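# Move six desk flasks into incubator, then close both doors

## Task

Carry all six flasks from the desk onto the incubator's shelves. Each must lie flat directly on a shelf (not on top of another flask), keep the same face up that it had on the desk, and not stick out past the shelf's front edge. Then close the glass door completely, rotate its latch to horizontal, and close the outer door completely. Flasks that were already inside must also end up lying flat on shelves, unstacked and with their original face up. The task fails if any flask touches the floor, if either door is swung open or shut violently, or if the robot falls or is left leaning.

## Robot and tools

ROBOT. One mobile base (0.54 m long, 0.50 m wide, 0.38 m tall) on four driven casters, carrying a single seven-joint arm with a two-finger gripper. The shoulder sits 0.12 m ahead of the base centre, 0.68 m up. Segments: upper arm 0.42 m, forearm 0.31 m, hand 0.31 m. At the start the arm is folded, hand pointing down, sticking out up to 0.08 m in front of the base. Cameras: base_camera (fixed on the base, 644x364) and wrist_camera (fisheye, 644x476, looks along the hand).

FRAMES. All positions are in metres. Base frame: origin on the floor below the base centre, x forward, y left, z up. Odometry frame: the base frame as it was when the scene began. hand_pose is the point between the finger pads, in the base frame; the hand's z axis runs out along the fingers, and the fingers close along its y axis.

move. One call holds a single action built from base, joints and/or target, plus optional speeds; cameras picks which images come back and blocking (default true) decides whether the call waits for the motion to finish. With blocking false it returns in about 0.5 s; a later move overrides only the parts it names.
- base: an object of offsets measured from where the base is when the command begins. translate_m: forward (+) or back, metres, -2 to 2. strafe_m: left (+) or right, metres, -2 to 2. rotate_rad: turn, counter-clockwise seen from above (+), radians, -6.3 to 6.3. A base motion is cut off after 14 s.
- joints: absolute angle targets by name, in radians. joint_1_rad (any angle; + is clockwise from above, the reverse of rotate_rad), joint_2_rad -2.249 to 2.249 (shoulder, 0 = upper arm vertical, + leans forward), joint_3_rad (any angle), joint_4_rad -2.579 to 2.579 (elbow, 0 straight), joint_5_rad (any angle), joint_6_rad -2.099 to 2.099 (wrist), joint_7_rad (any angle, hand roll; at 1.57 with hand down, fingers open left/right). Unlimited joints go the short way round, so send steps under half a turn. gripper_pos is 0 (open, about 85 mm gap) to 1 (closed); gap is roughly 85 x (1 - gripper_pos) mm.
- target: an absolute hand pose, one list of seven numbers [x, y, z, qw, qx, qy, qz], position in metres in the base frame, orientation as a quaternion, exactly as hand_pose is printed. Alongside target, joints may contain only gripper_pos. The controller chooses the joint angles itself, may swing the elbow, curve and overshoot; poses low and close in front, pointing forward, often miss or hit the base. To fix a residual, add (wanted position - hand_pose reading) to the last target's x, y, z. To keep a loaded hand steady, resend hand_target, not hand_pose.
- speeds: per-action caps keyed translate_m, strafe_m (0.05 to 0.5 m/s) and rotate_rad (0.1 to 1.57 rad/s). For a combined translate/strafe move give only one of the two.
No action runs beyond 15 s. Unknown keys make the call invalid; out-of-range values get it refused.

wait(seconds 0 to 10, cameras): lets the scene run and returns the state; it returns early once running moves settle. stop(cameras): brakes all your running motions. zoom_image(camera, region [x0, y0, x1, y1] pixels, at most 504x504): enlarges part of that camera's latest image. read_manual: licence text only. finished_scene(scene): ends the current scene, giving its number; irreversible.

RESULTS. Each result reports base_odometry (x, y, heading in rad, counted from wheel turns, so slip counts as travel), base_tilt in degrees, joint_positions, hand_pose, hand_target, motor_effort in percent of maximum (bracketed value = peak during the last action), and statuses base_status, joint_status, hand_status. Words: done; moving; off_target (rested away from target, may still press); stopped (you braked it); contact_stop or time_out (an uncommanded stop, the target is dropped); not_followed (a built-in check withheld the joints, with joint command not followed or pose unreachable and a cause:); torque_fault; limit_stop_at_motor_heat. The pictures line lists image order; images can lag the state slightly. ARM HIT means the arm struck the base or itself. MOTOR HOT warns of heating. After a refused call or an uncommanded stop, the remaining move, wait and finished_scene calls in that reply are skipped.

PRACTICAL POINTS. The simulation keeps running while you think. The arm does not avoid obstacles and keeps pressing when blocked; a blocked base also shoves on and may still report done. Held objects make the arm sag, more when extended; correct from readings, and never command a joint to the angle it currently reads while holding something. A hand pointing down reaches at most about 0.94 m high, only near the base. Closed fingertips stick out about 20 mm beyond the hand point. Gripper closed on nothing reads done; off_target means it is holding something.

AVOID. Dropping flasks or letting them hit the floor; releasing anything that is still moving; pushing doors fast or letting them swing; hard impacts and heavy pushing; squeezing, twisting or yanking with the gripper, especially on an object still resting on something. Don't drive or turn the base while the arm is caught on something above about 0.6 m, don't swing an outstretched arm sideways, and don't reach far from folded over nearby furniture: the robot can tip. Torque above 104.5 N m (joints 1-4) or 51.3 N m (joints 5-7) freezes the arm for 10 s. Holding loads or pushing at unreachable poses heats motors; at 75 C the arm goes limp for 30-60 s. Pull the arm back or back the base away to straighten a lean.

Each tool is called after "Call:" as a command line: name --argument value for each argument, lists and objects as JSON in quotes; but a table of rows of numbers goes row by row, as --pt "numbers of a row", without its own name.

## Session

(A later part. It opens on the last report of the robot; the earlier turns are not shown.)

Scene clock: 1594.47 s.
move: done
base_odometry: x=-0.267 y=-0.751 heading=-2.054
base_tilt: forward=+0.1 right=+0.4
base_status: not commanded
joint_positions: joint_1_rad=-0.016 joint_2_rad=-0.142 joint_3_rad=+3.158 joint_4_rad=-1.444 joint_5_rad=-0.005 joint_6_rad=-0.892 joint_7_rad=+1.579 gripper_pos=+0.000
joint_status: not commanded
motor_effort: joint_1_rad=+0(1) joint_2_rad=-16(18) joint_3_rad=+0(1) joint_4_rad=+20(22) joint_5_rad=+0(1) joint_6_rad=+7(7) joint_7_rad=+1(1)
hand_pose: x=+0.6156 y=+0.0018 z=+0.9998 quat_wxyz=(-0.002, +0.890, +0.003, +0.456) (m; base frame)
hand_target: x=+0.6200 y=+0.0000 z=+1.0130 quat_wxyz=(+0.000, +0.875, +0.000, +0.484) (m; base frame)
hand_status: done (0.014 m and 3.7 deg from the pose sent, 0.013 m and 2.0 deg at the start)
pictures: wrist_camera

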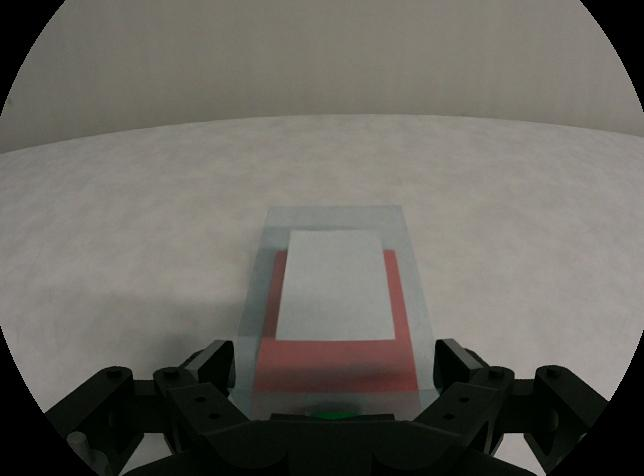

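Call:
move --base '{"translate_m":0.01}' --target '[0.62,0,1.018,0,0.875,0,0.484]' --speeds '{"translate_m":0.05}' --cameras '[]'

Call:
move --joints '{"gripper_pos":0.25}' --cameras '[]'

Call:
move --joints '{"gripper_pos":0.6}' --cameras '[]'

Call:
move --target '[0.62,0,1.10,0,0.875,0,0.484]' --cameras '["wrist_camera"]'

Scene clock: 1598.47 s.
move: done
base_odometry: x=-0.271 y=-0.760 heading=-2.054
base_tilt: forward=+0.1 right=+0.4
base_status: done
joint_positions: joint_1_rad=-0.016 joint_2_rad=-0.144 joint_3_rad=+3.158 joint_4_rad=-1.442 joint_5_rad=-0.005 joint_6_rad=-0.892 joint_7_rad=+1.579 gripper_pos=+0.000
joint_status: not commanded
motor_effort: joint_1_rad=+0(1) joint_2_rad=-16(18) joint_3_rad=+0(1) joint_4_rad=+21(21) joint_5_rad=+1(2) joint_6_rad=+7(7) joint_7_rad=+1(1)
hand_pose: x=+0.6150 y=+0.0018 z=+1.0023 quat_wxyz=(-0.002, +0.889, +0.003, +0.458) (m; base frame)
hand_target: x=+0.6200 y=+0.0000 z=+1.0180 quat_wxyz=(+0.000, +0.875, +0.000, +0.484) (m; base frame)
hand_status: done (0.017 m and 3.4 deg from the pose sent, 0.019 m and 3.7 deg at the start)
pictures: none
No camera images: "cameras" was empty.

Scene clock: 1599.13 s.
move: off_target
base_odometry: x=-0.271 y=-0.760 heading=-2.054
base_tilt: forward=+0.1 right=+0.4
base_status: not commanded
joint_positions: joint_1_rad=-0.016 joint_2_rad=-0.147 joint_3_rad=+3.158 joint_4_rad=-1.442 joint_5_rad=-0.005 joint_6_rad=-0.891 joint_7_rad=+1.579 gripper_pos=+0.065
joint_status: gripper_pos off_target (ended at +0.065, target +0.250)
motor_effort: joint_1_rad=+0(0) joint_2_rad=-16(17) joint_3_rad=+0(1) joint_4_rad=+21(22) joint_5_rad=+1(1) joint_6_rad=+8(8) joint_7_rad=+1(1)
hand_pose: x=+0.6142 y=+0.0018 z=+1.0037 quat_wxyz=(-0.002, +0.888, +0.003, +0.459) (m; base frame)
hand_target: x=+0.6200 y=+0.0000 z=+1.0180 quat_wxyz=(+0.000, +0.875, +0.000, +0.484) (m; base frame)
hand_status: not commanded
pictures: none
No camera images: "cameras" was empty.

Scene clock: 1599.87 s.
move: off_target
base_odometry: x=-0.271 y=-0.760 heading=-2.054
base_tilt: forward=+0.1 right=+0.4
base_status: not commanded
joint_positions: joint_1_rad=-0.016 joint_2_rad=-0.147 joint_3_rad=+3.158 joint_4_rad=-1.442 joint_5_rad=-0.005 joint_6_rad=-0.891 joint_7_rad=+1.579 gripper_pos=+0.065
joint_status: gripper_pos off_target (ended at +0.065, target +0.600)
motor_effort: joint_1_rad=+0(0) joint_2_rad=-17(17) joint_3_rad=+0(1) joint_4_rad=+22(22) joint_5_rad=+1(1) joint_6_rad=+7(8) joint_7_rad=+1(1)
hand_pose: x=+0.6142 y=+0.0018 z=+1.0037 quat_wxyz=(-0.002, +0.888, +0.003, +0.459) (m; base frame)
hand_target: x=+0.6200 y=+0.0000 z=+1.0180 quat_wxyz=(+0.000, +0.875, +0.000, +0.484) (m; base frame)
hand_status: not commanded
pictures: none
No camera images: "cameras" was empty.

Scene clock: 1601.33 s.
move: done
base_odometry: x=-0.271 y=-0.760 heading=-2.054
base_tilt: forward=+0.2 right=+0.4
base_status: not commanded
joint_positions: joint_1_rad=-0.016 joint_2_rad=-0.083 joint_3_rad=+3.158 joint_4_rad=-1.112 joint_5_rad=-0.005 joint_6_rad=-1.038 joint_7_rad=+1.579 gripper_pos=+0.065
joint_status: not commanded
motor_effort: joint_1_rad=+0(1) joint_2_rad=-18(18) joint_3_rad=+0(1) joint_4_rad=+20(23) joint_5_rad=+1(1) joint_6_rad=+8(8) joint_7_rad=+0(1)
hand_pose: x=+0.6276 y=+0.0020 z=+1.1152 quat_wxyz=(-0.001, +0.859, +0.003, +0.512) (m; base frame)
hand_target: x=+0.6200 y=+0.0000 z=+1.1000 quat_wxyz=(+0.000, +0.875, +0.000, +0.484) (m; base frame)
hand_status: done (0.017 m and 3.7 deg from the pose sent, 0.096 m and 3.2 deg at the start)
pictures: wrist_camera

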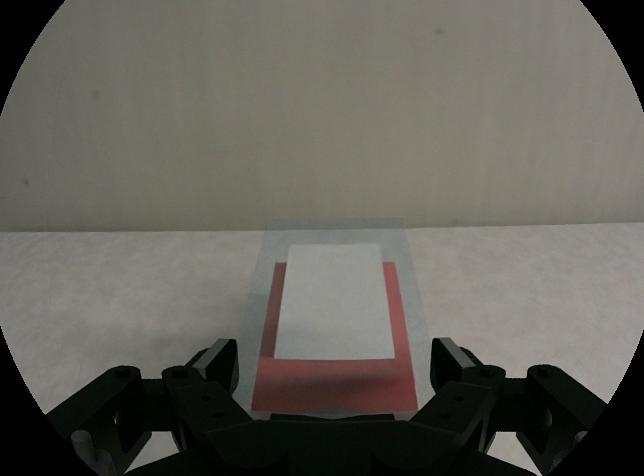

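Call:
move --base '{"translate_m":-0.755,"strafe_m":-0.26}' --cameras '[]'

Call:
move --base '{"rotate_rad":-1.631}' --speeds '{"rotate_rad":1.0}' --cameras '["wrist_camera"]'

Call:
move --base '{"translate_m":0.82,"strafe_m":-0.24}' --target '[0.68,0,1.07,0,0.875,0,0.484]' --cameras '[]'

Call:
move --target '[0.68,0,0.9,0,0.870,0,0.492]' --cameras '[]'

Call:
move --target '[0.68,0,0.76,0,0.870,0,0.492]' --cameras '["wrist_camera"]'

Scene clock: 1610.70 s.
move: done
base_odometry: x=-0.151 y=+0.029 heading=-2.053
base_tilt: forward=+0.1 right=+0.4
base_status: done
joint_positions: joint_1_rad=-0.017 joint_2_rad=-0.068 joint_3_rad=+3.158 joint_4_rad=-1.111 joint_5_rad=-0.005 joint_6_rad=-1.042 joint_7_rad=+1.579 gripper_pos=+0.065
joint_status: not commanded
motor_effort: joint_1_rad=+0(2) joint_2_rad=-18(22) joint_3_rad=+0(2) joint_4_rad=+20(21) joint_5_rad=+1(2) joint_6_rad=+8(9) joint_7_rad=+0(1)
hand_pose: x=+0.6330 y=+0.0023 z=+1.1071 quat_wxyz=(-0.001, +0.864, +0.003, +0.504) (m; base frame)
hand_target: x=+0.6200 y=+0.0000 z=+1.1000 quat_wxyz=(+0.000, +0.875, +0.000, +0.484) (m; base frame)
hand_status: not commanded
pictures: none
No camera images: "cameras" was empty.

Scene clock: 1613.27 s.
move: done
base_odometry: x=-0.151 y=+0.029 heading=+2.601
base_tilt: forward=+0.1 right=+0.4
base_status: done
joint_positions: joint_1_rad=-0.018 joint_2_rad=-0.068 joint_3_rad=+3.163 joint_4_rad=-1.111 joint_5_rad=-0.005 joint_6_rad=-1.043 joint_7_rad=+1.579 gripper_pos=+0.065
joint_status: not commanded
motor_effort: joint_1_rad=+0(3) joint_2_rad=-18(20) joint_3_rad=-1(3) joint_4_rad=+20(21) joint_5_rad=+1(2) joint_6_rad=+8(8) joint_7_rad=+1(1)
hand_pose: x=+0.6331 y=+0.0006 z=+1.1070 quat_wxyz=(+0.000, +0.864, +0.002, +0.504) (m; base frame)
hand_target: x=+0.6200 y=+0.0000 z=+1.1000 quat_wxyz=(+0.000, +0.875, +0.000, +0.484) (m; base frame)
hand_status: not commanded
pictures: wrist_camera

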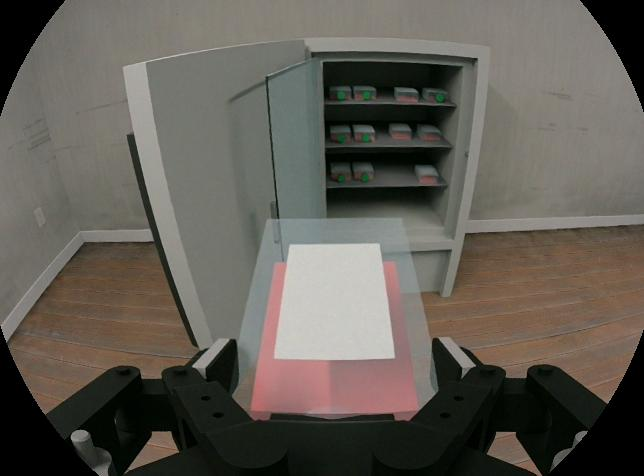

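Scene clock: 1615.93 s.
move: done
base_odometry: x=-0.731 y=+0.658 heading=+2.599
base_tilt: forward=+0.1 right=+0.4
base_status: done
joint_positions: joint_1_rad=-0.018 joint_2_rad=+0.042 joint_3_rad=+3.163 joint_4_rad=-1.109 joint_5_rad=-0.005 joint_6_rad=-1.040 joint_7_rad=+1.579 gripper_pos=+0.065
joint_status: not commanded
motor_effort: joint_1_rad=+0(1) joint_2_rad=-22(26) joint_3_rad=+0(2) joint_4_rad=+20(22) joint_5_rad=+1(2) joint_6_rad=+7(8) joint_7_rad=+1(1)
hand_pose: x=+0.6775 y=+0.0013 z=+1.0494 quat_wxyz=(+0.001, +0.889, +0.003, +0.458) (m; base frame)
hand_target: x=+0.6800 y=+0.0000 z=+1.0700 quat_wxyz=(+0.000, +0.875, +0.000, +0.484) (m; base frame)
hand_status: done (0.021 m and 3.4 deg from the pose sent, 0.060 m and 2.6 deg at the start)
pictures: none
No camera images: "cameras" was empty.

Scene clock: 1618.13 s.
move: done
base_odometry: x=-0.731 y=+0.658 heading=+2.599
base_tilt: forward=+0.2 right=+0.4
base_status: not commanded
joint_positions: joint_1_rad=-0.018 joint_2_rad=-0.016 joint_3_rad=+3.163 joint_4_rad=-1.720 joint_5_rad=-0.005 joint_6_rad=-0.490 joint_7_rad=+1.579 gripper_pos=+0.065
joint_status: not commanded
motor_effort: joint_1_rad=+0(1) joint_2_rad=-22(24) joint_3_rad=-1(1) joint_4_rad=+21(23) joint_5_rad=+1(1) joint_6_rad=+8(8) joint_7_rad=+0(1)
hand_pose: x=+0.6770 y=+0.0003 z=+0.8789 quat_wxyz=(+0.001, +0.890, +0.001, +0.456) (m; base frame)
hand_target: x=+0.6800 y=+0.0000 z=+0.9000 quat_wxyz=(+0.000, +0.870, +0.000, +0.492) (m; base frame)
hand_status: done (0.021 m and 4.7 deg from the pose sent, 0.149 m and 4.5 deg at the start)
pictures: none
No camera images: "cameras" was empty.

Scene clock: 1619.93 s.
move: done
base_odometry: x=-0.731 y=+0.658 heading=+2.599
base_tilt: forward=+0.1 right=+0.4
base_status: not commanded
joint_positions: joint_1_rad=+0.009 joint_2_rad=+0.091 joint_3_rad=+3.138 joint_4_rad=-2.072 joint_5_rad=-0.005 joint_6_rad=-0.012 joint_7_rad=+1.579 gripper_pos=+0.065
joint_status: not commanded
motor_effort: joint_1_rad=+0(1) joint_2_rad=-23(25) joint_3_rad=+0(1) joint_4_rad=+19(22) joint_5_rad=+1(1) joint_6_rad=+7(8) joint_7_rad=+0(1)
hand_pose: x=+0.6743 y=-0.0012 z=+0.7485 quat_wxyz=(+0.002, +0.885, +0.000, +0.465) (m; base frame)
hand_target: x=+0.6800 y=+0.0000 z=+0.7600 quat_wxyz=(+0.000, +0.870, +0.000, +0.492) (m; base frame)
hand_status: done (0.013 m and 3.6 deg from the pose sent, 0.119 m and 4.7 deg at the start)
pictures: wrist_camera

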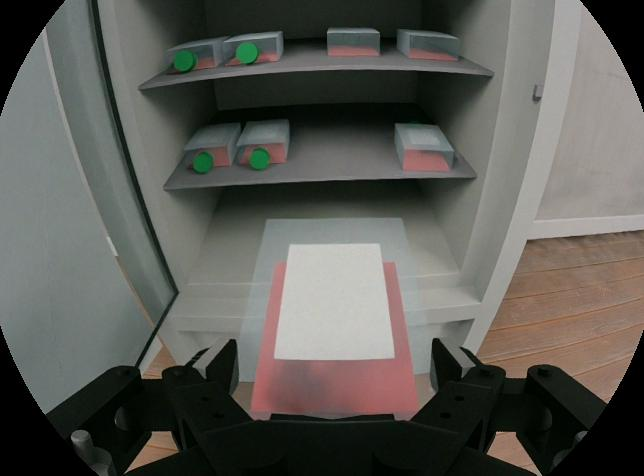

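Call:
move --base '{"translate_m":0.22,"strafe_m":-0.005}' --target '[0.68,0,0.725,0,0.870,0,0.492]' --speeds '{"translate_m":0.15}' --cameras '["wrist_camera"]'

Scene clock: 1624.30 s.
move: done
base_odometry: x=-0.917 y=+0.776 heading=+2.599
base_tilt: forward=+0.1 right=+0.4
base_status: done
joint_positions: joint_1_rad=+0.009 joint_2_rad=+0.158 joint_3_rad=+3.137 joint_4_rad=-2.142 joint_5_rad=-0.005 joint_6_rad=+0.125 joint_7_rad=+1.579 gripper_pos=+0.065
joint_status: not commanded
motor_effort: joint_1_rad=+0(1) joint_2_rad=-24(27) joint_3_rad=+0(1) joint_4_rad=+17(19) joint_5_rad=+1(1) joint_6_rad=+7(8) joint_7_rad=+0(1)
hand_pose: x=+0.6755 y=-0.0014 z=+0.7108 quat_wxyz=(+0.002, +0.886, -0.001, +0.464) (m; base frame)
hand_target: x=+0.6800 y=+0.0000 z=+0.7250 quat_wxyz=(+0.000, +0.870, +0.000, +0.492) (m; base frame)
hand_status: done (0.015 m and 3.6 deg from the pose sent, 0.024 m and 3.6 deg at the start)
pictures: wrist_camera

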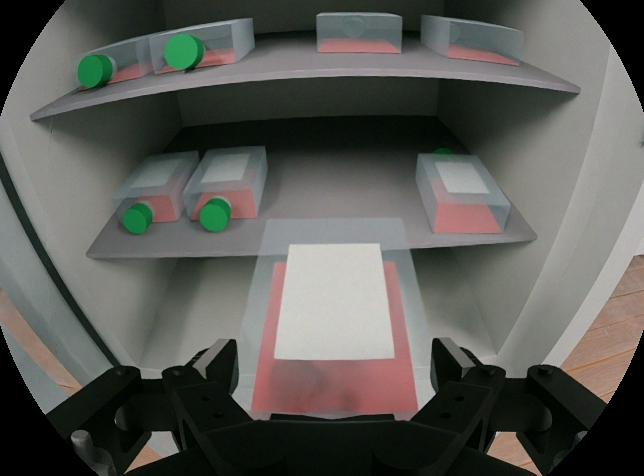

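Call:
move --base '{"translate_m":0.12,"strafe_m":-0.006}' --speeds '{"translate_m":0.1}' --cameras '["wrist_camera"]'

Call:
move --target '[0.68,0,0.692,0,0.870,0,0.492]' --cameras '["wrist_camera"]'

Scene clock: 1628.77 s.
move: done
base_odometry: x=-1.016 y=+0.843 heading=+2.599
base_tilt: forward=+0.2 right=+0.4
base_status: done
joint_positions: joint_1_rad=+0.009 joint_2_rad=+0.159 joint_3_rad=+3.137 joint_4_rad=-2.145 joint_5_rad=-0.005 joint_6_rad=+0.125 joint_7_rad=+1.579 gripper_pos=+0.065
joint_status: not commanded
motor_effort: joint_1_rad=+0(2) joint_2_rad=-24(27) joint_3_rad=-1(2) joint_4_rad=+18(19) joint_5_rad=+1(2) joint_6_rad=+7(8) joint_7_rad=+1(1)
hand_pose: x=+0.6748 y=-0.0013 z=+0.7094 quat_wxyz=(+0.002, +0.886, -0.001, +0.463) (m; base frame)
hand_target: x=+0.6800 y=+0.0000 z=+0.7250 quat_wxyz=(+0.000, +0.870, +0.000, +0.492) (m; base frame)
hand_status: not commanded
pictures: wrist_camera

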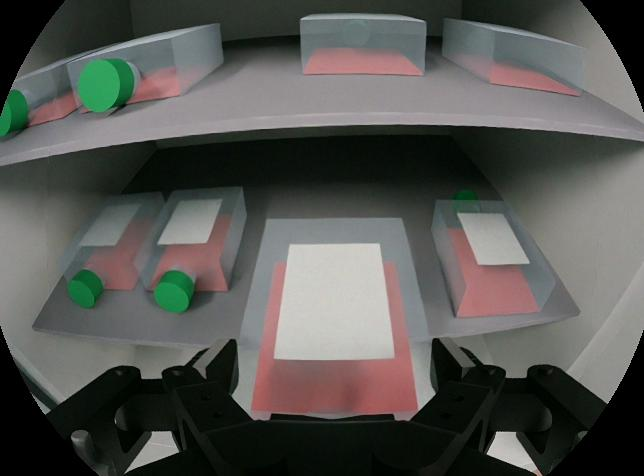

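Scene clock: 1629.90 s.
move: done
base_odometry: x=-1.016 y=+0.843 heading=+2.599
base_tilt: forward=+0.1 right=+0.4
base_status: not commanded
joint_positions: joint_1_rad=+0.009 joint_2_rad=+0.224 joint_3_rad=+3.137 joint_4_rad=-2.201 joint_5_rad=-0.005 joint_6_rad=+0.251 joint_7_rad=+1.579 gripper_pos=+0.065
joint_status: not commanded
motor_effort: joint_1_rad=+0(0) joint_2_rad=-25(27) joint_3_rad=-1(1) joint_4_rad=+16(18) joint_5_rad=+1(1) joint_6_rad=+8(9) joint_7_rad=+1(1)
hand_pose: x=+0.6754 y=-0.0016 z=+0.6789 quat_wxyz=(+0.002, +0.885, -0.001, +0.465) (m; base frame)
hand_target: x=+0.6800 y=+0.0000 z=+0.6920 quat_wxyz=(+0.000, +0.870, +0.000, +0.492) (m; base frame)
hand_status: done (0.014 m and 3.5 deg from the pose sent, 0.018 m and 3.8 deg at the start)
pictures: wrist_camera

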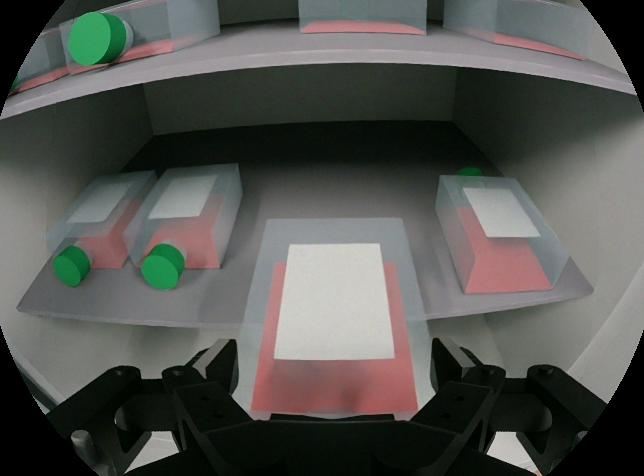

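Call:
move --base '{"translate_m":0.068}' --speeds '{"translate_m":0.08}' --cameras '["wrist_camera"]'

Call:
move --target '[0.68,0,0.665,0,0.870,0,0.492]' --cameras '[]'

Call:
move --target '[0.68,0,0.650,0,0.870,0,0.492]' --cameras '["wrist_camera"]'

Call:
move --target '[0.68,0,0.640,0,0.870,0,0.492]' --cameras '[]'

Scene clock: 1635.97 s.
move: done
base_odometry: x=-1.075 y=+0.879 heading=+2.598
base_tilt: forward=+0.1 right=+0.4
base_status: done
joint_positions: joint_1_rad=+0.009 joint_2_rad=+0.225 joint_3_rad=+3.137 joint_4_rad=-2.203 joint_5_rad=-0.005 joint_6_rad=+0.252 joint_7_rad=+1.579 gripper_pos=+0.065
joint_status: not commanded
motor_effort: joint_1_rad=+0(1) joint_2_rad=-25(26) joint_3_rad=+0(1) joint_4_rad=+16(17) joint_5_rad=+0(2) joint_6_rad=+7(8) joint_7_rad=+1(1)
hand_pose: x=+0.6747 y=-0.0016 z=+0.6771 quat_wxyz=(+0.002, +0.886, -0.001, +0.464) (m; base frame)
hand_target: x=+0.6800 y=+0.0000 z=+0.6920 quat_wxyz=(+0.000, +0.870, +0.000, +0.492) (m; base frame)
hand_status: not commanded
pictures: wrist_camera

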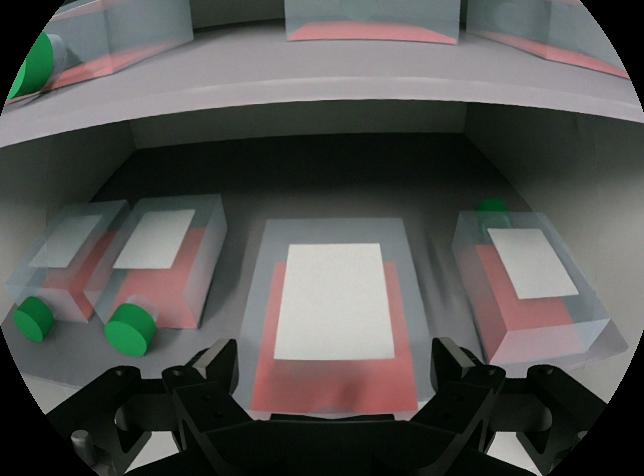

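Scene clock: 1637.10 s.
move: done
base_odometry: x=-1.075 y=+0.879 heading=+2.598
base_tilt: forward=+0.1 right=+0.4
base_status: not commanded
joint_positions: joint_1_rad=+0.009 joint_2_rad=+0.288 joint_3_rad=+3.137 joint_4_rad=-2.241 joint_5_rad=-0.005 joint_6_rad=+0.357 joint_7_rad=+1.579 gripper_pos=+0.065
joint_status: not commanded
motor_effort: joint_1_rad=+0(1) joint_2_rad=-26(28) joint_3_rad=-1(1) joint_4_rad=+14(16) joint_5_rad=+1(1) joint_6_rad=+8(8) joint_7_rad=+0(1)
hand_pose: x=+0.6761 y=-0.0017 z=+0.6523 quat_wxyz=(+0.002, +0.885, -0.001, +0.466) (m; base frame)
hand_target: x=+0.6800 y=+0.0000 z=+0.6650 quat_wxyz=(+0.000, +0.870, +0.000, +0.492) (m; base frame)
hand_status: done (0.013 m and 3.4 deg from the pose sent, 0.013 m and 3.7 deg at the start)
pictures: none
No camera images: "cameras" was empty.

Scene clock: 1637.80 s.
move: done
base_odometry: x=-1.075 y=+0.879 heading=+2.598
base_tilt: forward=+0.2 right=+0.4
base_status: not commanded
joint_positions: joint_1_rad=+0.009 joint_2_rad=+0.317 joint_3_rad=+3.137 joint_4_rad=-2.258 joint_5_rad=-0.005 joint_6_rad=+0.421 joint_7_rad=+1.579 gripper_pos=+0.065
joint_status: not commanded
motor_effort: joint_1_rad=+0(0) joint_2_rad=-26(27) joint_3_rad=-1(1) joint_4_rad=+13(15) joint_5_rad=+1(1) joint_6_rad=+7(8) joint_7_rad=+1(1)
hand_pose: x=+0.6787 y=-0.0018 z=+0.6452 quat_wxyz=(+0.002, +0.880, -0.001, +0.474) (m; base frame)
hand_target: x=+0.6800 y=+0.0000 z=+0.6500 quat_wxyz=(+0.000, +0.870, +0.000, +0.492) (m; base frame)
hand_status: done (0.005 m and 2.4 deg from the pose sent, 0.005 m and 3.4 deg at the start)
pictures: wrist_camera

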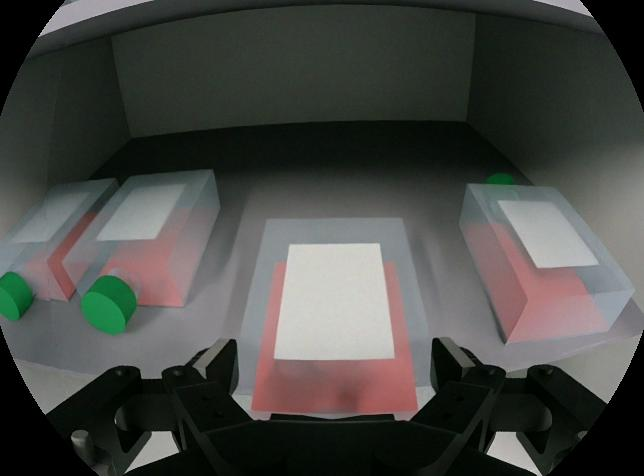

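Scene clock: 1638.43 s.
move: done
base_odometry: x=-1.075 y=+0.879 heading=+2.598
base_tilt: forward=+0.2 right=+0.4
base_status: not commanded
joint_positions: joint_1_rad=+0.009 joint_2_rad=+0.333 joint_3_rad=+3.137 joint_4_rad=-2.266 joint_5_rad=-0.005 joint_6_rad=+0.468 joint_7_rad=+1.579 gripper_pos=+0.065
joint_status: not commanded
motor_effort: joint_1_rad=+0(1) joint_2_rad=-24(26) joint_3_rad=-1(1) joint_4_rad=+12(14) joint_5_rad=+1(1) joint_6_rad=+6(8) joint_7_rad=+1(1)
hand_pose: x=+0.6825 y=-0.0019 z=+0.6451 quat_wxyz=(+0.002, +0.875, -0.001, +0.484) (m; base frame)
hand_target: x=+0.6800 y=+0.0000 z=+0.6400 quat_wxyz=(+0.000, +0.870, +0.000, +0.492) (m; base frame)
hand_status: done (0.006 m and 1.1 deg from the pose sent, 0.006 m and 2.4 deg at the start)
pictures: none
No camera images: "cameras" was empty.

Call:
move --joints '{"gripper_pos":0}' --cameras '[]'

Call:
move --base '{"translate_m":-0.12}' --speeds '{"translate_m":0.1}' --cameras '[]'

Call:
move --target '[0.68,0,0.643,0,0.870,0,0.492]' --joints '{"gripper_pos":1}' --cameras '["wrist_camera"]'

Call:
move --base '{"translate_m":0.11}' --speeds '{"translate_m":0.07}' --cameras '["wrist_camera"]'

Call:
move --base '{"translate_m":-0.13}' --speeds '{"translate_m":0.15}' --cameras '["wrist_camera"]'

Scene clock: 1643.40 s.
move: done
base_odometry: x=-1.075 y=+0.879 heading=+2.598
base_tilt: forward=+0.1 right=+0.4
base_status: not commanded
joint_positions: joint_1_rad=+0.009 joint_2_rad=+0.343 joint_3_rad=+3.137 joint_4_rad=-2.268 joint_5_rad=-0.005 joint_6_rad=+0.468 joint_7_rad=+1.579 gripper_pos=+0.000
joint_status: all done
motor_effort: joint_1_rad=+0(0) joint_2_rad=-26(26) joint_3_rad=-1(1) joint_4_rad=+13(13) joint_5_rad=+1(1) joint_6_rad=+7(7) joint_7_rad=+0(1)
hand_pose: x=+0.6813 y=-0.0019 z=+0.6385 quat_wxyz=(+0.002, +0.878, -0.001, +0.479) (m; base frame)
hand_target: x=+0.6800 y=+0.0000 z=+0.6400 quat_wxyz=(+0.000, +0.870, +0.000, +0.492) (m; base frame)
hand_status: not commanded
pictures: none
No camera images: "cameras" was empty.

Scene clock: 1645.13 s.
move: done
base_odometry: x=-0.972 y=+0.817 heading=+2.598
base_tilt: forward=+0.1 right=+0.4
base_status: done
joint_positions: joint_1_rad=+0.008 joint_2_rad=+0.349 joint_3_rad=+3.137 joint_4_rad=-2.274 joint_5_rad=-0.005 joint_6_rad=+0.468 joint_7_rad=+1.579 gripper_pos=+0.000
joint_status: not commanded
motor_effort: joint_1_rad=+0(2) joint_2_rad=-26(28) joint_3_rad=-1(2) joint_4_rad=+12(14) joint_5_rad=+1(2) joint_6_rad=+7(8) joint_7_rad=+0(1)
hand_pose: x=+0.6782 y=-0.0017 z=+0.6325 quat_wxyz=(+0.002, +0.881, -0.001, +0.474) (m; base frame)
hand_target: x=+0.6800 y=+0.0000 z=+0.6400 quat_wxyz=(+0.000, +0.870, +0.000, +0.492) (m; base frame)
hand_status: not commanded
pictures: none
No camera images: "cameras" was empty.

Scene clock: 1646.23 s.
move: done
base_odometry: x=-0.972 y=+0.817 heading=+2.598
base_tilt: forward=+0.2 right=+0.4
base_status: not commanded
joint_positions: joint_1_rad=+0.008 joint_2_rad=+0.349 joint_3_rad=+3.137 joint_4_rad=-2.274 joint_5_rad=-0.005 joint_6_rad=+0.468 joint_7_rad=+1.579 gripper_pos=+0.999
joint_status: all done
motor_effort: joint_1_rad=+0(0) joint_2_rad=-26(27) joint_3_rad=+0(1) joint_4_rad=+13(13) joint_5_rad=+1(1) joint_6_rad=+7(7) joint_7_rad=+0(1)
hand_pose: x=+0.6782 y=-0.0017 z=+0.6325 quat_wxyz=(+0.002, +0.881, -0.001, +0.474) (m; base frame)
hand_target: x=+0.6800 y=+0.0000 z=+0.6430 quat_wxyz=(+0.000, +0.870, +0.000, +0.492) (m; base frame)
hand_status: done (0.011 m and 2.5 deg from the pose sent, 0.011 m and 2.5 deg at the start)
pictures: wrist_camera

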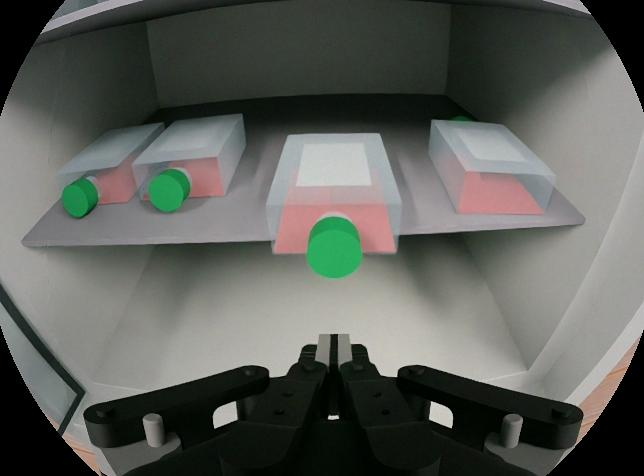

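Scene clock: 1648.30 s.
move: done
base_odometry: x=-1.066 y=+0.874 heading=+2.597
base_tilt: forward=+0.1 right=+0.4
base_status: done
joint_positions: joint_1_rad=+0.008 joint_2_rad=+0.349 joint_3_rad=+3.137 joint_4_rad=-2.275 joint_5_rad=-0.005 joint_6_rad=+0.468 joint_7_rad=+1.579 gripper_pos=+0.999
joint_status: not commanded
motor_effort: joint_1_rad=+0(2) joint_2_rad=-25(27) joint_3_rad=-1(2) joint_4_rad=+12(14) joint_5_rad=+1(1) joint_6_rad=+7(8) joint_7_rad=+0(1)
hand_pose: x=+0.6781 y=-0.0015 z=+0.6324 quat_wxyz=(+0.002, +0.881, -0.001, +0.473) (m; base frame)
hand_target: x=+0.6800 y=+0.0000 z=+0.6430 quat_wxyz=(+0.000, +0.870, +0.000, +0.492) (m; base frame)
hand_status: not commanded
pictures: wrist_camera

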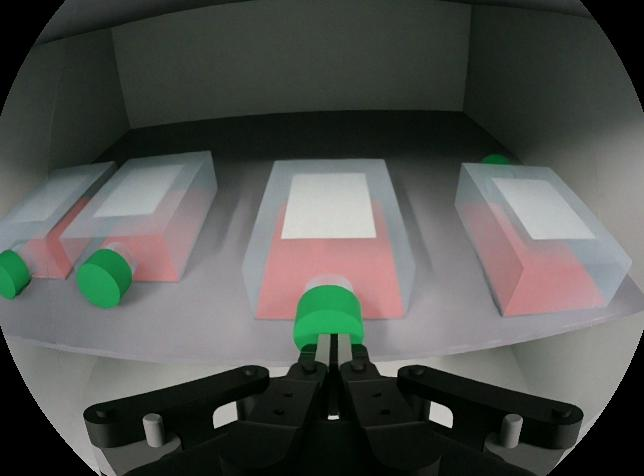

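Scene clock: 1649.73 s.
move: done
base_odometry: x=-0.955 y=+0.807 heading=+2.597
base_tilt: forward=+0.2 right=+0.4
base_status: done
joint_positions: joint_1_rad=+0.007 joint_2_rad=+0.349 joint_3_rad=+3.138 joint_4_rad=-2.275 joint_5_rad=-0.005 joint_6_rad=+0.468 joint_7_rad=+1.579 gripper_pos=+0.999
joint_status: not commanded
motor_effort: joint_1_rad=+0(2) joint_2_rad=-25(29) joint_3_rad=-1(3) joint_4_rad=+12(14) joint_5_rad=+1(1) joint_6_rad=+7(8) joint_7_rad=+1(1)
hand_pose: x=+0.6778 y=-0.0012 z=+0.6320 quat_wxyz=(+0.002, +0.881, +0.000, +0.473) (m; base frame)
hand_target: x=+0.6800 y=+0.0000 z=+0.6430 quat_wxyz=(+0.000, +0.870, +0.000, +0.492) (m; base frame)
hand_status: not commanded
pictures: wrist_camera

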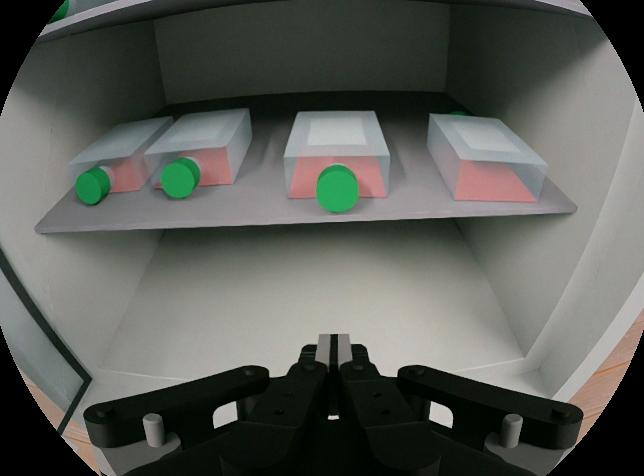

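Call:
move --base '{"translate_m":0.15}' --speeds '{"translate_m":0.07}' --cameras '[]'

Call:
move --base '{"translate_m":-0.45}' --speeds '{"translate_m":0.2}' --cameras '["wrist_camera"]'

Call:
move --joints '{"joint_1_rad":0,"joint_2_rad":-0.3,"joint_3_rad":3.14,"joint_4_rad":-1.1,"joint_5_rad":0,"joint_6_rad":-1.45,"joint_7_rad":1.57}' --cameras '["wrist_camera"]'

Scene clock: 1657.17 s.
move: done
base_odometry: x=-1.083 y=+0.885 heading=+2.597
base_tilt: forward=+0.1 right=+0.4
base_status: done
joint_positions: joint_1_rad=+0.007 joint_2_rad=+0.349 joint_3_rad=+3.138 joint_4_rad=-2.275 joint_5_rad=-0.005 joint_6_rad=+0.468 joint_7_rad=+1.579 gripper_pos=+0.999
joint_status: not commanded
motor_effort: joint_1_rad=+0(2) joint_2_rad=-26(27) joint_3_rad=+0(2) joint_4_rad=+12(14) joint_5_rad=+1(2) joint_6_rad=+7(8) joint_7_rad=+1(1)
hand_pose: x=+0.6778 y=-0.0011 z=+0.6319 quat_wxyz=(+0.002, +0.881, +0.000, +0.473) (m; base frame)
hand_target: x=+0.6800 y=+0.0000 z=+0.6430 quat_wxyz=(+0.000, +0.870, +0.000, +0.492) (m; base frame)
hand_status: not commanded
pictures: none
No camera images: "cameras" was empty.

Scene clock: 1660.17 s.
move: done
base_odometry: x=-0.698 y=+0.652 heading=+2.596
base_tilt: forward=+0.1 right=+0.4
base_status: done
joint_positions: joint_1_rad=+0.006 joint_2_rad=+0.349 joint_3_rad=+3.138 joint_4_rad=-2.276 joint_5_rad=-0.005 joint_6_rad=+0.468 joint_7_rad=+1.579 gripper_pos=+0.999
joint_status: not commanded
motor_effort: joint_1_rad=+0(2) joint_2_rad=-25(30) joint_3_rad=-1(2) joint_4_rad=+13(14) joint_5_rad=+1(1) joint_6_rad=+7(8) joint_7_rad=+0(1)
hand_pose: x=+0.6776 y=-0.0009 z=+0.6317 quat_wxyz=(+0.002, +0.881, +0.000, +0.473) (m; base frame)
hand_target: x=+0.6800 y=+0.0000 z=+0.6430 quat_wxyz=(+0.000, +0.870, +0.000, +0.492) (m; base frame)
hand_status: not commanded
pictures: wrist_camera

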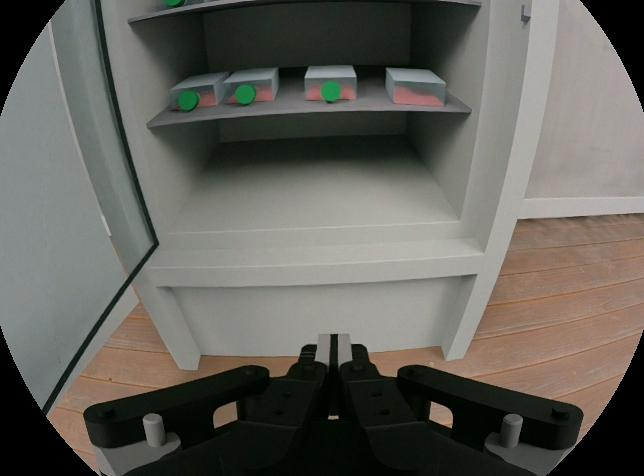

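Scene clock: 1663.23 s.
move: done
base_odometry: x=-0.698 y=+0.652 heading=+2.596
base_tilt: forward=+0.2 right=+0.4
base_status: not commanded
joint_positions: joint_1_rad=+0.006 joint_2_rad=-0.297 joint_3_rad=+3.138 joint_4_rad=-1.110 joint_5_rad=-0.005 joint_6_rad=-1.373 joint_7_rad=+1.579 gripper_pos=+0.999
joint_status: all done
motor_effort: joint_1_rad=+0(1) joint_2_rad=-6(28) joint_3_rad=+0(2) joint_4_rad=+16(22) joint_5_rad=+1(2) joint_6_rad=+7(8) joint_7_rad=+0(1)
hand_pose: x=+0.4781 y=+0.0022 z=+1.1204 quat_wxyz=(+0.001, +0.888, +0.003, +0.460) (m; base frame)
hand_target: x=+0.4624 y=+0.0020 z=+1.1073 quat_wxyz=(+0.000, +0.902, +0.000, +0.431) (m; base frame)
hand_status: not commanded
pictures: wrist_camera

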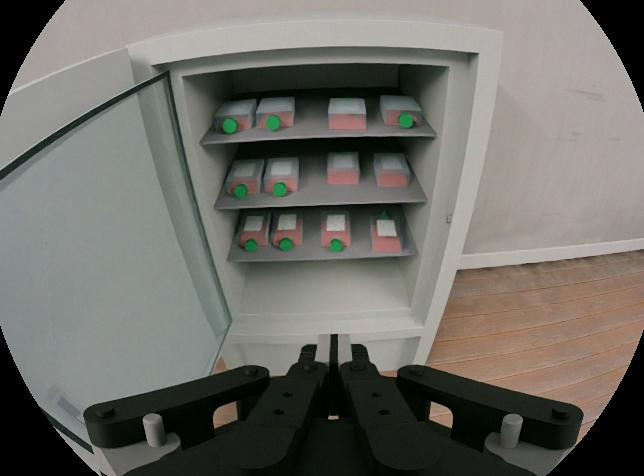

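Call:
move --base '{"translate_m":-0.45}' --cameras '["wrist_camera","base_camera"]'

Scene clock: 1671.27 s.
move: done
base_odometry: x=-0.313 y=+0.418 heading=+2.594
base_tilt: forward=+0.1 right=+0.4
base_status: done
joint_positions: joint_1_rad=+0.006 joint_2_rad=-0.306 joint_3_rad=+3.138 joint_4_rad=-1.108 joint_5_rad=-0.005 joint_6_rad=-1.380 joint_7_rad=+1.579 gripper_pos=+0.999
joint_status: not commanded
motor_effort: joint_1_rad=+0(0) joint_2_rad=-6(12) joint_3_rad=+0(1) joint_4_rad=+16(18) joint_5_rad=+1(1) joint_6_rad=+7(8) joint_7_rad=+1(1)
hand_pose: x=+0.4731 y=+0.0022 z=+1.1228 quat_wxyz=(+0.001, +0.887, +0.003, +0.461) (m; base frame)
hand_target: x=+0.4624 y=+0.0020 z=+1.1073 quat_wxyz=(+0.000, +0.902, +0.000, +0.431) (m; base frame)
hand_status: not commanded
pictures: base_camera, wrist_camera

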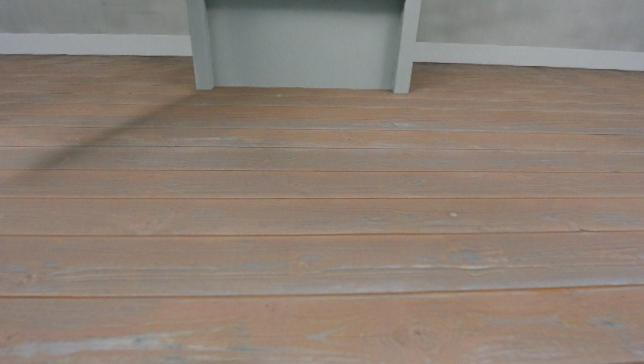

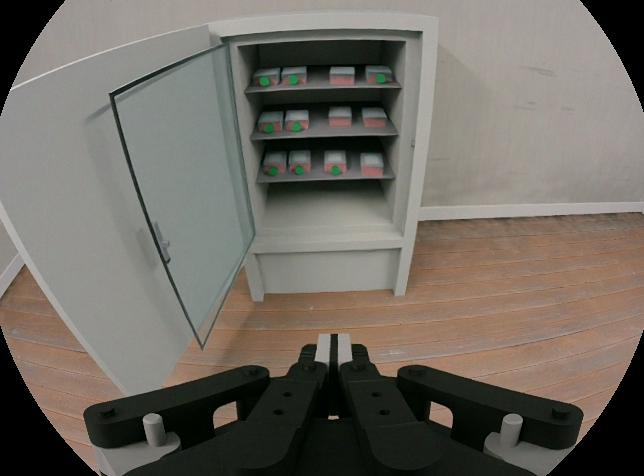

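Call:
move --base '{"strafe_m":0.45}' --target '[0.66,0,0.95,0,0.870,0,0.492]' --cameras '["wrist_camera"]'

Scene clock: 1684.37 s.
move: done
base_odometry: x=-0.547 y=+0.034 heading=+2.595
base_tilt: forward=+0.1 right=+0.4
base_status: done
joint_positions: joint_1_rad=-0.007 joint_2_rad=-0.096 joint_3_rad=+3.146 joint_4_rad=-1.607 joint_5_rad=-0.005 joint_6_rad=-0.650 joint_7_rad=+1.579 gripper_pos=+0.999
joint_status: not commanded
motor_effort: joint_1_rad=+0(2) joint_2_rad=-18(20) joint_3_rad=+0(3) joint_4_rad=+21(23) joint_5_rad=+1(2) joint_6_rad=+7(8) joint_7_rad=+1(1)
hand_pose: x=+0.6510 y=+0.0035 z=+0.9461 quat_wxyz=(-0.001, +0.882, +0.004, +0.471) (m; base frame)
hand_target: x=+0.6600 y=+0.0000 z=+0.9500 quat_wxyz=(+0.000, +0.870, +0.000, +0.492) (m; base frame)
hand_status: done (0.010 m and 2.8 deg from the pose sent, 0.255 m and 4.0 deg at the start)
pictures: wrist_camera

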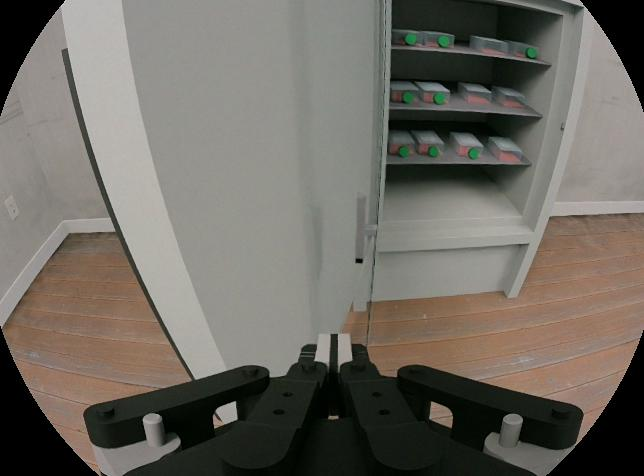

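Call:
move --base '{"translate_m":0.36}' --speeds '{"translate_m":0.2}' --cameras '["wrist_camera"]'

Scene clock: 1691.37 s.
move: done
base_odometry: x=-0.855 y=+0.221 heading=+2.595
base_tilt: forward=+0.1 right=+0.4
base_status: done
joint_positions: joint_1_rad=-0.006 joint_2_rad=-0.098 joint_3_rad=+3.164 joint_4_rad=-1.615 joint_5_rad=-0.005 joint_6_rad=-0.637 joint_7_rad=+1.579 gripper_pos=+0.999
joint_status: not commanded
motor_effort: joint_1_rad=-2(5) joint_2_rad=-17(19) joint_3_rad=-3(6) joint_4_rad=+22(27) joint_5_rad=+0(2) joint_6_rad=+8(16) joint_7_rad=+0(1)
hand_pose: x=+0.6516 y=-0.0073 z=+0.9460 quat_wxyz=(+0.003, +0.881, -0.005, +0.474) (m; base frame)
hand_target: x=+0.6600 y=+0.0000 z=+0.9500 quat_wxyz=(+0.000, +0.870, +0.000, +0.492) (m; base frame)
hand_status: not commanded
pictures: wrist_camera

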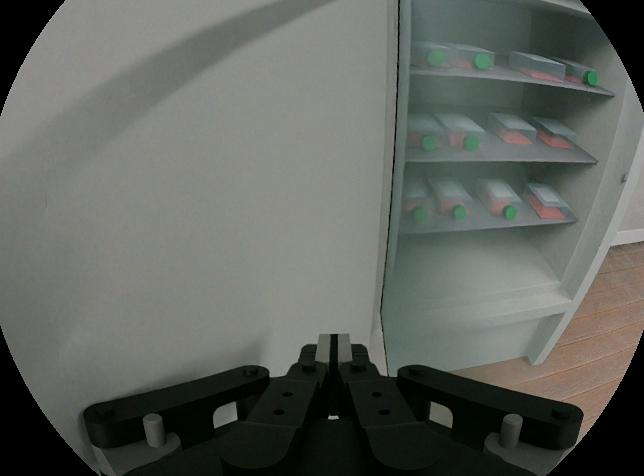

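Call:
move --base '{"strafe_m":-0.12}' --speeds '{"strafe_m":0.08}' --cameras '["wrist_camera"]'

Scene clock: 1695.73 s.
move: done
base_odometry: x=-0.793 y=+0.323 heading=+2.596
base_tilt: forward=+0.1 right=+0.4
base_status: done
joint_positions: joint_1_rad=-0.013 joint_2_rad=-0.098 joint_3_rad=+3.160 joint_4_rad=-1.615 joint_5_rad=-0.005 joint_6_rad=-0.637 joint_7_rad=+1.579 gripper_pos=+0.999
joint_status: not commanded
motor_effort: joint_1_rad=+0(3) joint_2_rad=-18(20) joint_3_rad=+0(4) joint_4_rad=+21(22) joint_5_rad=+1(1) joint_6_rad=+7(8) joint_7_rad=+1(1)
hand_pose: x=+0.6517 y=-0.0010 z=+0.9458 quat_wxyz=(+0.000, +0.881, +0.000, +0.474) (m; base frame)
hand_target: x=+0.6600 y=+0.0000 z=+0.9500 quat_wxyz=(+0.000, +0.870, +0.000, +0.492) (m; base frame)
hand_status: not commanded
pictures: wrist_camera

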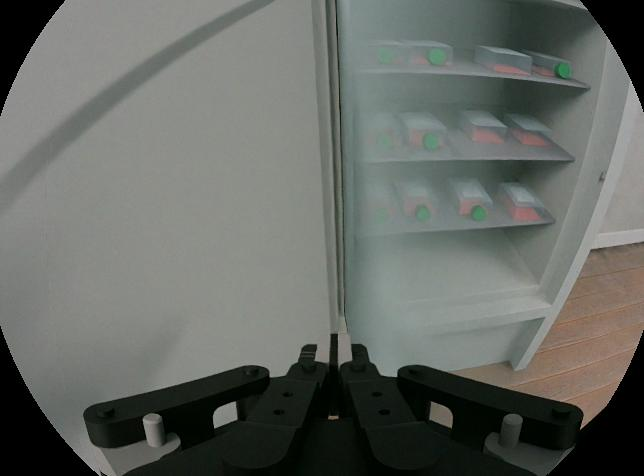

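Call:
move --base '{"strafe_m":-0.18}' --speeds '{"strafe_m":0.08}' --cameras '["wrist_camera","base_camera"]'

Scene clock: 1703.50 s.
move: done
base_odometry: x=-0.700 y=+0.477 heading=+2.596
base_tilt: forward=+0.1 right=+0.4
base_status: done
joint_positions: joint_1_rad=-0.015 joint_2_rad=-0.098 joint_3_rad=+3.158 joint_4_rad=-1.615 joint_5_rad=-0.005 joint_6_rad=-0.637 joint_7_rad=+1.579 gripper_pos=+0.999
joint_status: not commanded
motor_effort: joint_1_rad=+0(2) joint_2_rad=-18(21) joint_3_rad=+0(3) joint_4_rad=+22(22) joint_5_rad=+1(2) joint_6_rad=+7(8) joint_7_rad=+1(1)
hand_pose: x=+0.6517 y=+0.0010 z=+0.9456 quat_wxyz=(+0.000, +0.881, +0.002, +0.474) (m; base frame)
hand_target: x=+0.6600 y=+0.0000 z=+0.9500 quat_wxyz=(+0.000, +0.870, +0.000, +0.492) (m; base frame)
hand_status: not commanded
pictures: base_camera, wrist_camera

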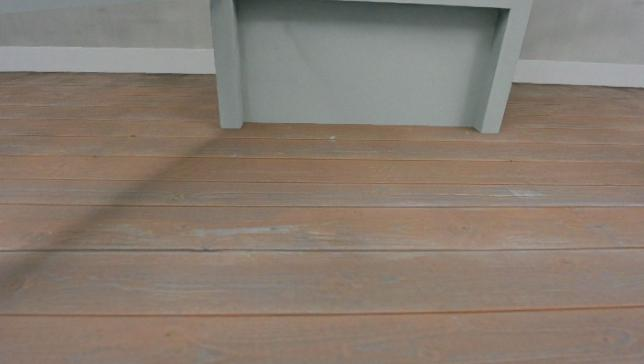

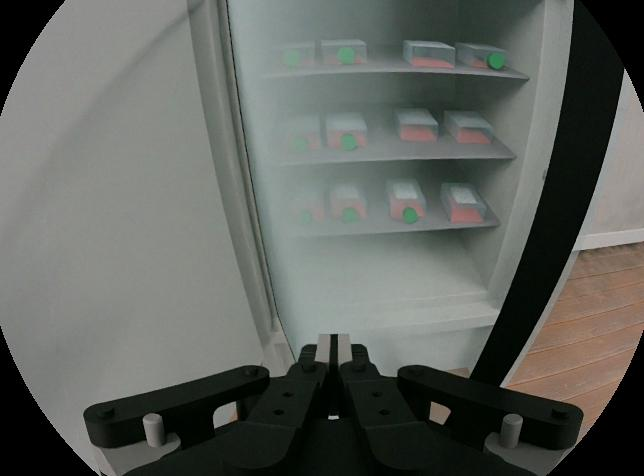

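Call:
move --base '{"strafe_m":-0.10,"translate_m":0.12}' --speeds '{"strafe_m":0.08}' --cameras '["wrist_camera"]'

Scene clock: 1710.10 s.
move: done
base_odometry: x=-0.750 y=+0.626 heading=+2.596
base_tilt: forward=+0.1 right=+0.4
base_status: done
joint_positions: joint_1_rad=-0.015 joint_2_rad=-0.096 joint_3_rad=+3.158 joint_4_rad=-1.615 joint_5_rad=-0.005 joint_6_rad=-0.637 joint_7_rad=+1.579 gripper_pos=+0.999
joint_status: not commanded
motor_effort: joint_1_rad=+0(2) joint_2_rad=-18(21) joint_3_rad=+0(2) joint_4_rad=+20(23) joint_5_rad=+1(2) joint_6_rad=+7(9) joint_7_rad=+1(1)
hand_pose: x=+0.6523 y=+0.0014 z=+0.9445 quat_wxyz=(-0.001, +0.881, +0.002, +0.473) (m; base frame)
hand_target: x=+0.6600 y=+0.0000 z=+0.9500 quat_wxyz=(+0.000, +0.870, +0.000, +0.492) (m; base frame)
hand_status: not commanded
pictures: wrist_camera

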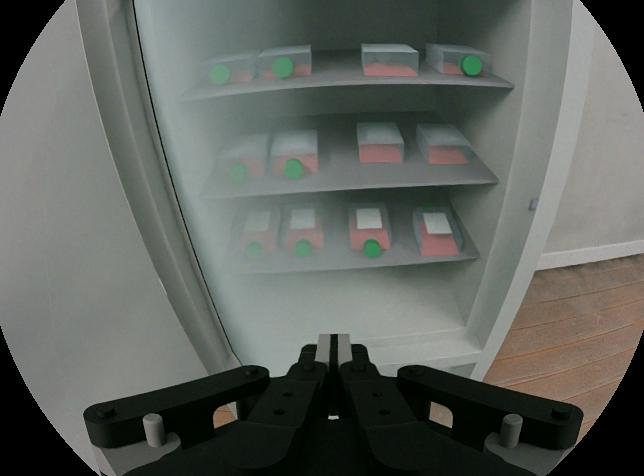

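Call:
move --base '{"translate_m":0.15}' --speeds '{"translate_m":0.08}' --cameras '["wrist_camera"]'

Scene clock: 1714.53 s.
move: done
base_odometry: x=-0.878 y=+0.704 heading=+2.595
base_tilt: forward=+0.1 right=+0.4
base_status: done
joint_positions: joint_1_rad=-0.016 joint_2_rad=-0.092 joint_3_rad=+3.158 joint_4_rad=-1.615 joint_5_rad=-0.005 joint_6_rad=-0.637 joint_7_rad=+1.579 gripper_pos=+0.999
joint_status: not commanded
motor_effort: joint_1_rad=+0(2) joint_2_rad=-18(21) joint_3_rad=+0(2) joint_4_rad=+22(22) joint_5_rad=+0(2) joint_6_rad=+7(8) joint_7_rad=+1(1)
hand_pose: x=+0.6531 y=+0.0016 z=+0.9427 quat_wxyz=(-0.001, +0.882, +0.002, +0.471) (m; base frame)
hand_target: x=+0.6600 y=+0.0000 z=+0.9500 quat_wxyz=(+0.000, +0.870, +0.000, +0.492) (m; base frame)
hand_status: not commanded
pictures: wrist_camera

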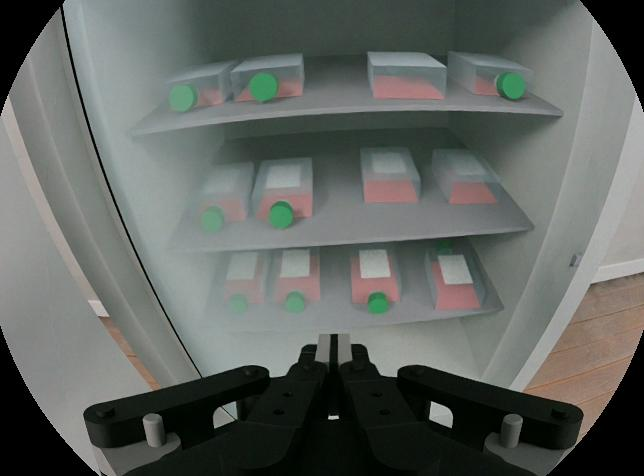

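Call:
move --base '{"translate_m":0.10,"strafe_m":-0.1}' --speeds '{"translate_m":0.08}' --cameras '["wrist_camera"]'

Scene clock: 1718.40 s.
move: done
base_odometry: x=-0.912 y=+0.841 heading=+2.596
base_tilt: forward=+0.1 right=+0.4
base_status: done
joint_positions: joint_1_rad=-0.017 joint_2_rad=-0.093 joint_3_rad=+3.156 joint_4_rad=-1.616 joint_5_rad=-0.005 joint_6_rad=-0.635 joint_7_rad=+1.579 gripper_pos=+0.999
joint_status: not commanded
motor_effort: joint_1_rad=+0(4) joint_2_rad=-19(20) joint_3_rad=+0(4) joint_4_rad=+21(23) joint_5_rad=+1(3) joint_6_rad=+7(12) joint_7_rad=+0(1)
hand_pose: x=+0.6533 y=+0.0032 z=+0.9430 quat_wxyz=(-0.001, +0.882, +0.004, +0.472) (m; base frame)
hand_target: x=+0.6600 y=+0.0000 z=+0.9500 quat_wxyz=(+0.000, +0.870, +0.000, +0.492) (m; base frame)
hand_status: not commanded
pictures: wrist_camera

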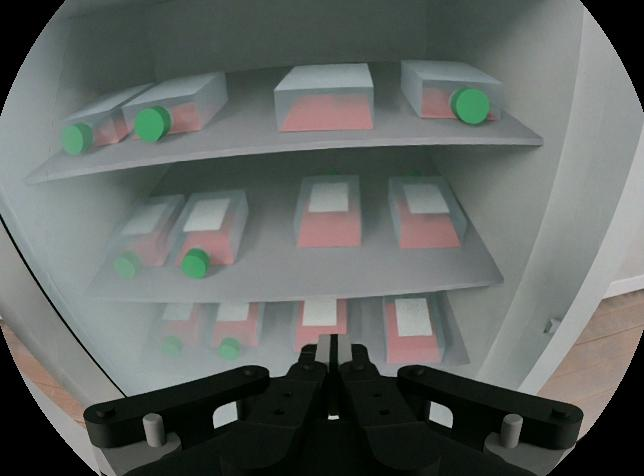

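Call:
move --base '{"translate_m":0.06}' --speeds '{"translate_m":0.06}' --cameras '["wrist_camera"]'

Scene clock: 1722.13 s.
move: done
base_odometry: x=-0.964 y=+0.873 heading=+2.595
base_tilt: forward=+0.1 right=+0.4
base_status: done
joint_positions: joint_1_rad=-0.017 joint_2_rad=-0.093 joint_3_rad=+3.156 joint_4_rad=-1.617 joint_5_rad=-0.005 joint_6_rad=-0.635 joint_7_rad=+1.579 gripper_pos=+0.999
joint_status: not commanded
motor_effort: joint_1_rad=+0(2) joint_2_rad=-18(21) joint_3_rad=+0(2) joint_4_rad=+21(24) joint_5_rad=+1(1) joint_6_rad=+7(11) joint_7_rad=+0(1)
hand_pose: x=+0.6532 y=+0.0032 z=+0.9428 quat_wxyz=(-0.001, +0.882, +0.003, +0.472) (m; base frame)
hand_target: x=+0.6600 y=+0.0000 z=+0.9500 quat_wxyz=(+0.000, +0.870, +0.000, +0.492) (m; base frame)
hand_status: not commanded
pictures: wrist_camera

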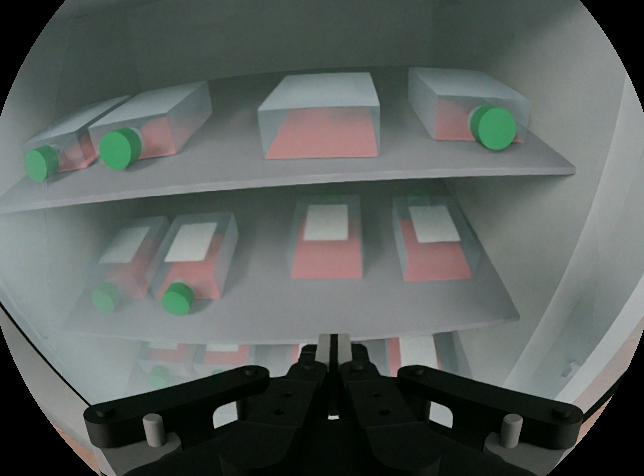

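Call:
move --base '{"translate_m":0.05}' --speeds '{"translate_m":0.06}'

Scene clock: 1740.67 s.
move: done
base_odometry: x=-1.007 y=+0.899 heading=+2.595
base_tilt: forward=+0.1 right=+0.4
base_status: done
joint_positions: joint_1_rad=-0.017 joint_2_rad=-0.093 joint_3_rad=+3.156 joint_4_rad=-1.617 joint_5_rad=-0.005 joint_6_rad=-0.635 joint_7_rad=+1.579 gripper_pos=+0.999
joint_status: not commanded
motor_effort: joint_1_rad=+0(1) joint_2_rad=-18(21) joint_3_rad=+0(2) joint_4_rad=+21(24) joint_5_rad=+0(1) joint_6_rad=+7(11) joint_7_rad=+1(1)
hand_pose: x=+0.6531 y=+0.0032 z=+0.9425 quat_wxyz=(-0.001, +0.882, +0.003, +0.472) (m; base frame)
hand_target: x=+0.6600 y=+0.0000 z=+0.9500 quat_wxyz=(+0.000, +0.870, +0.000, +0.492) (m; base frame)
hand_status: not commanded
pictures: base_camera, wrist_camera

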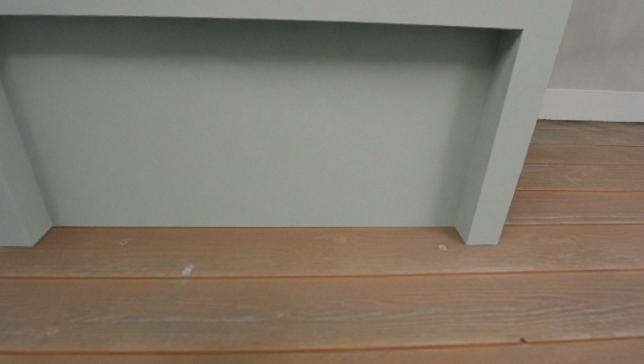

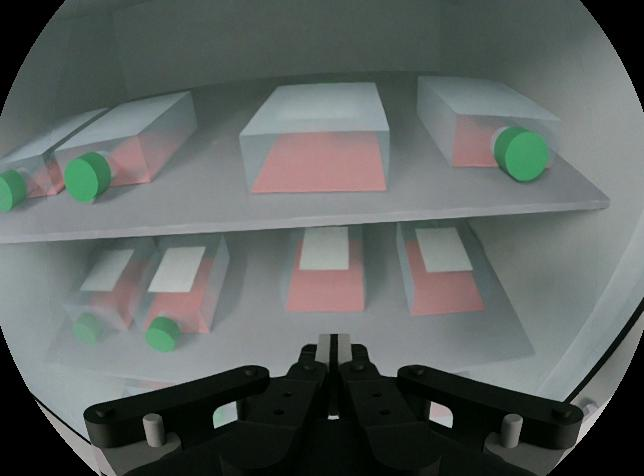

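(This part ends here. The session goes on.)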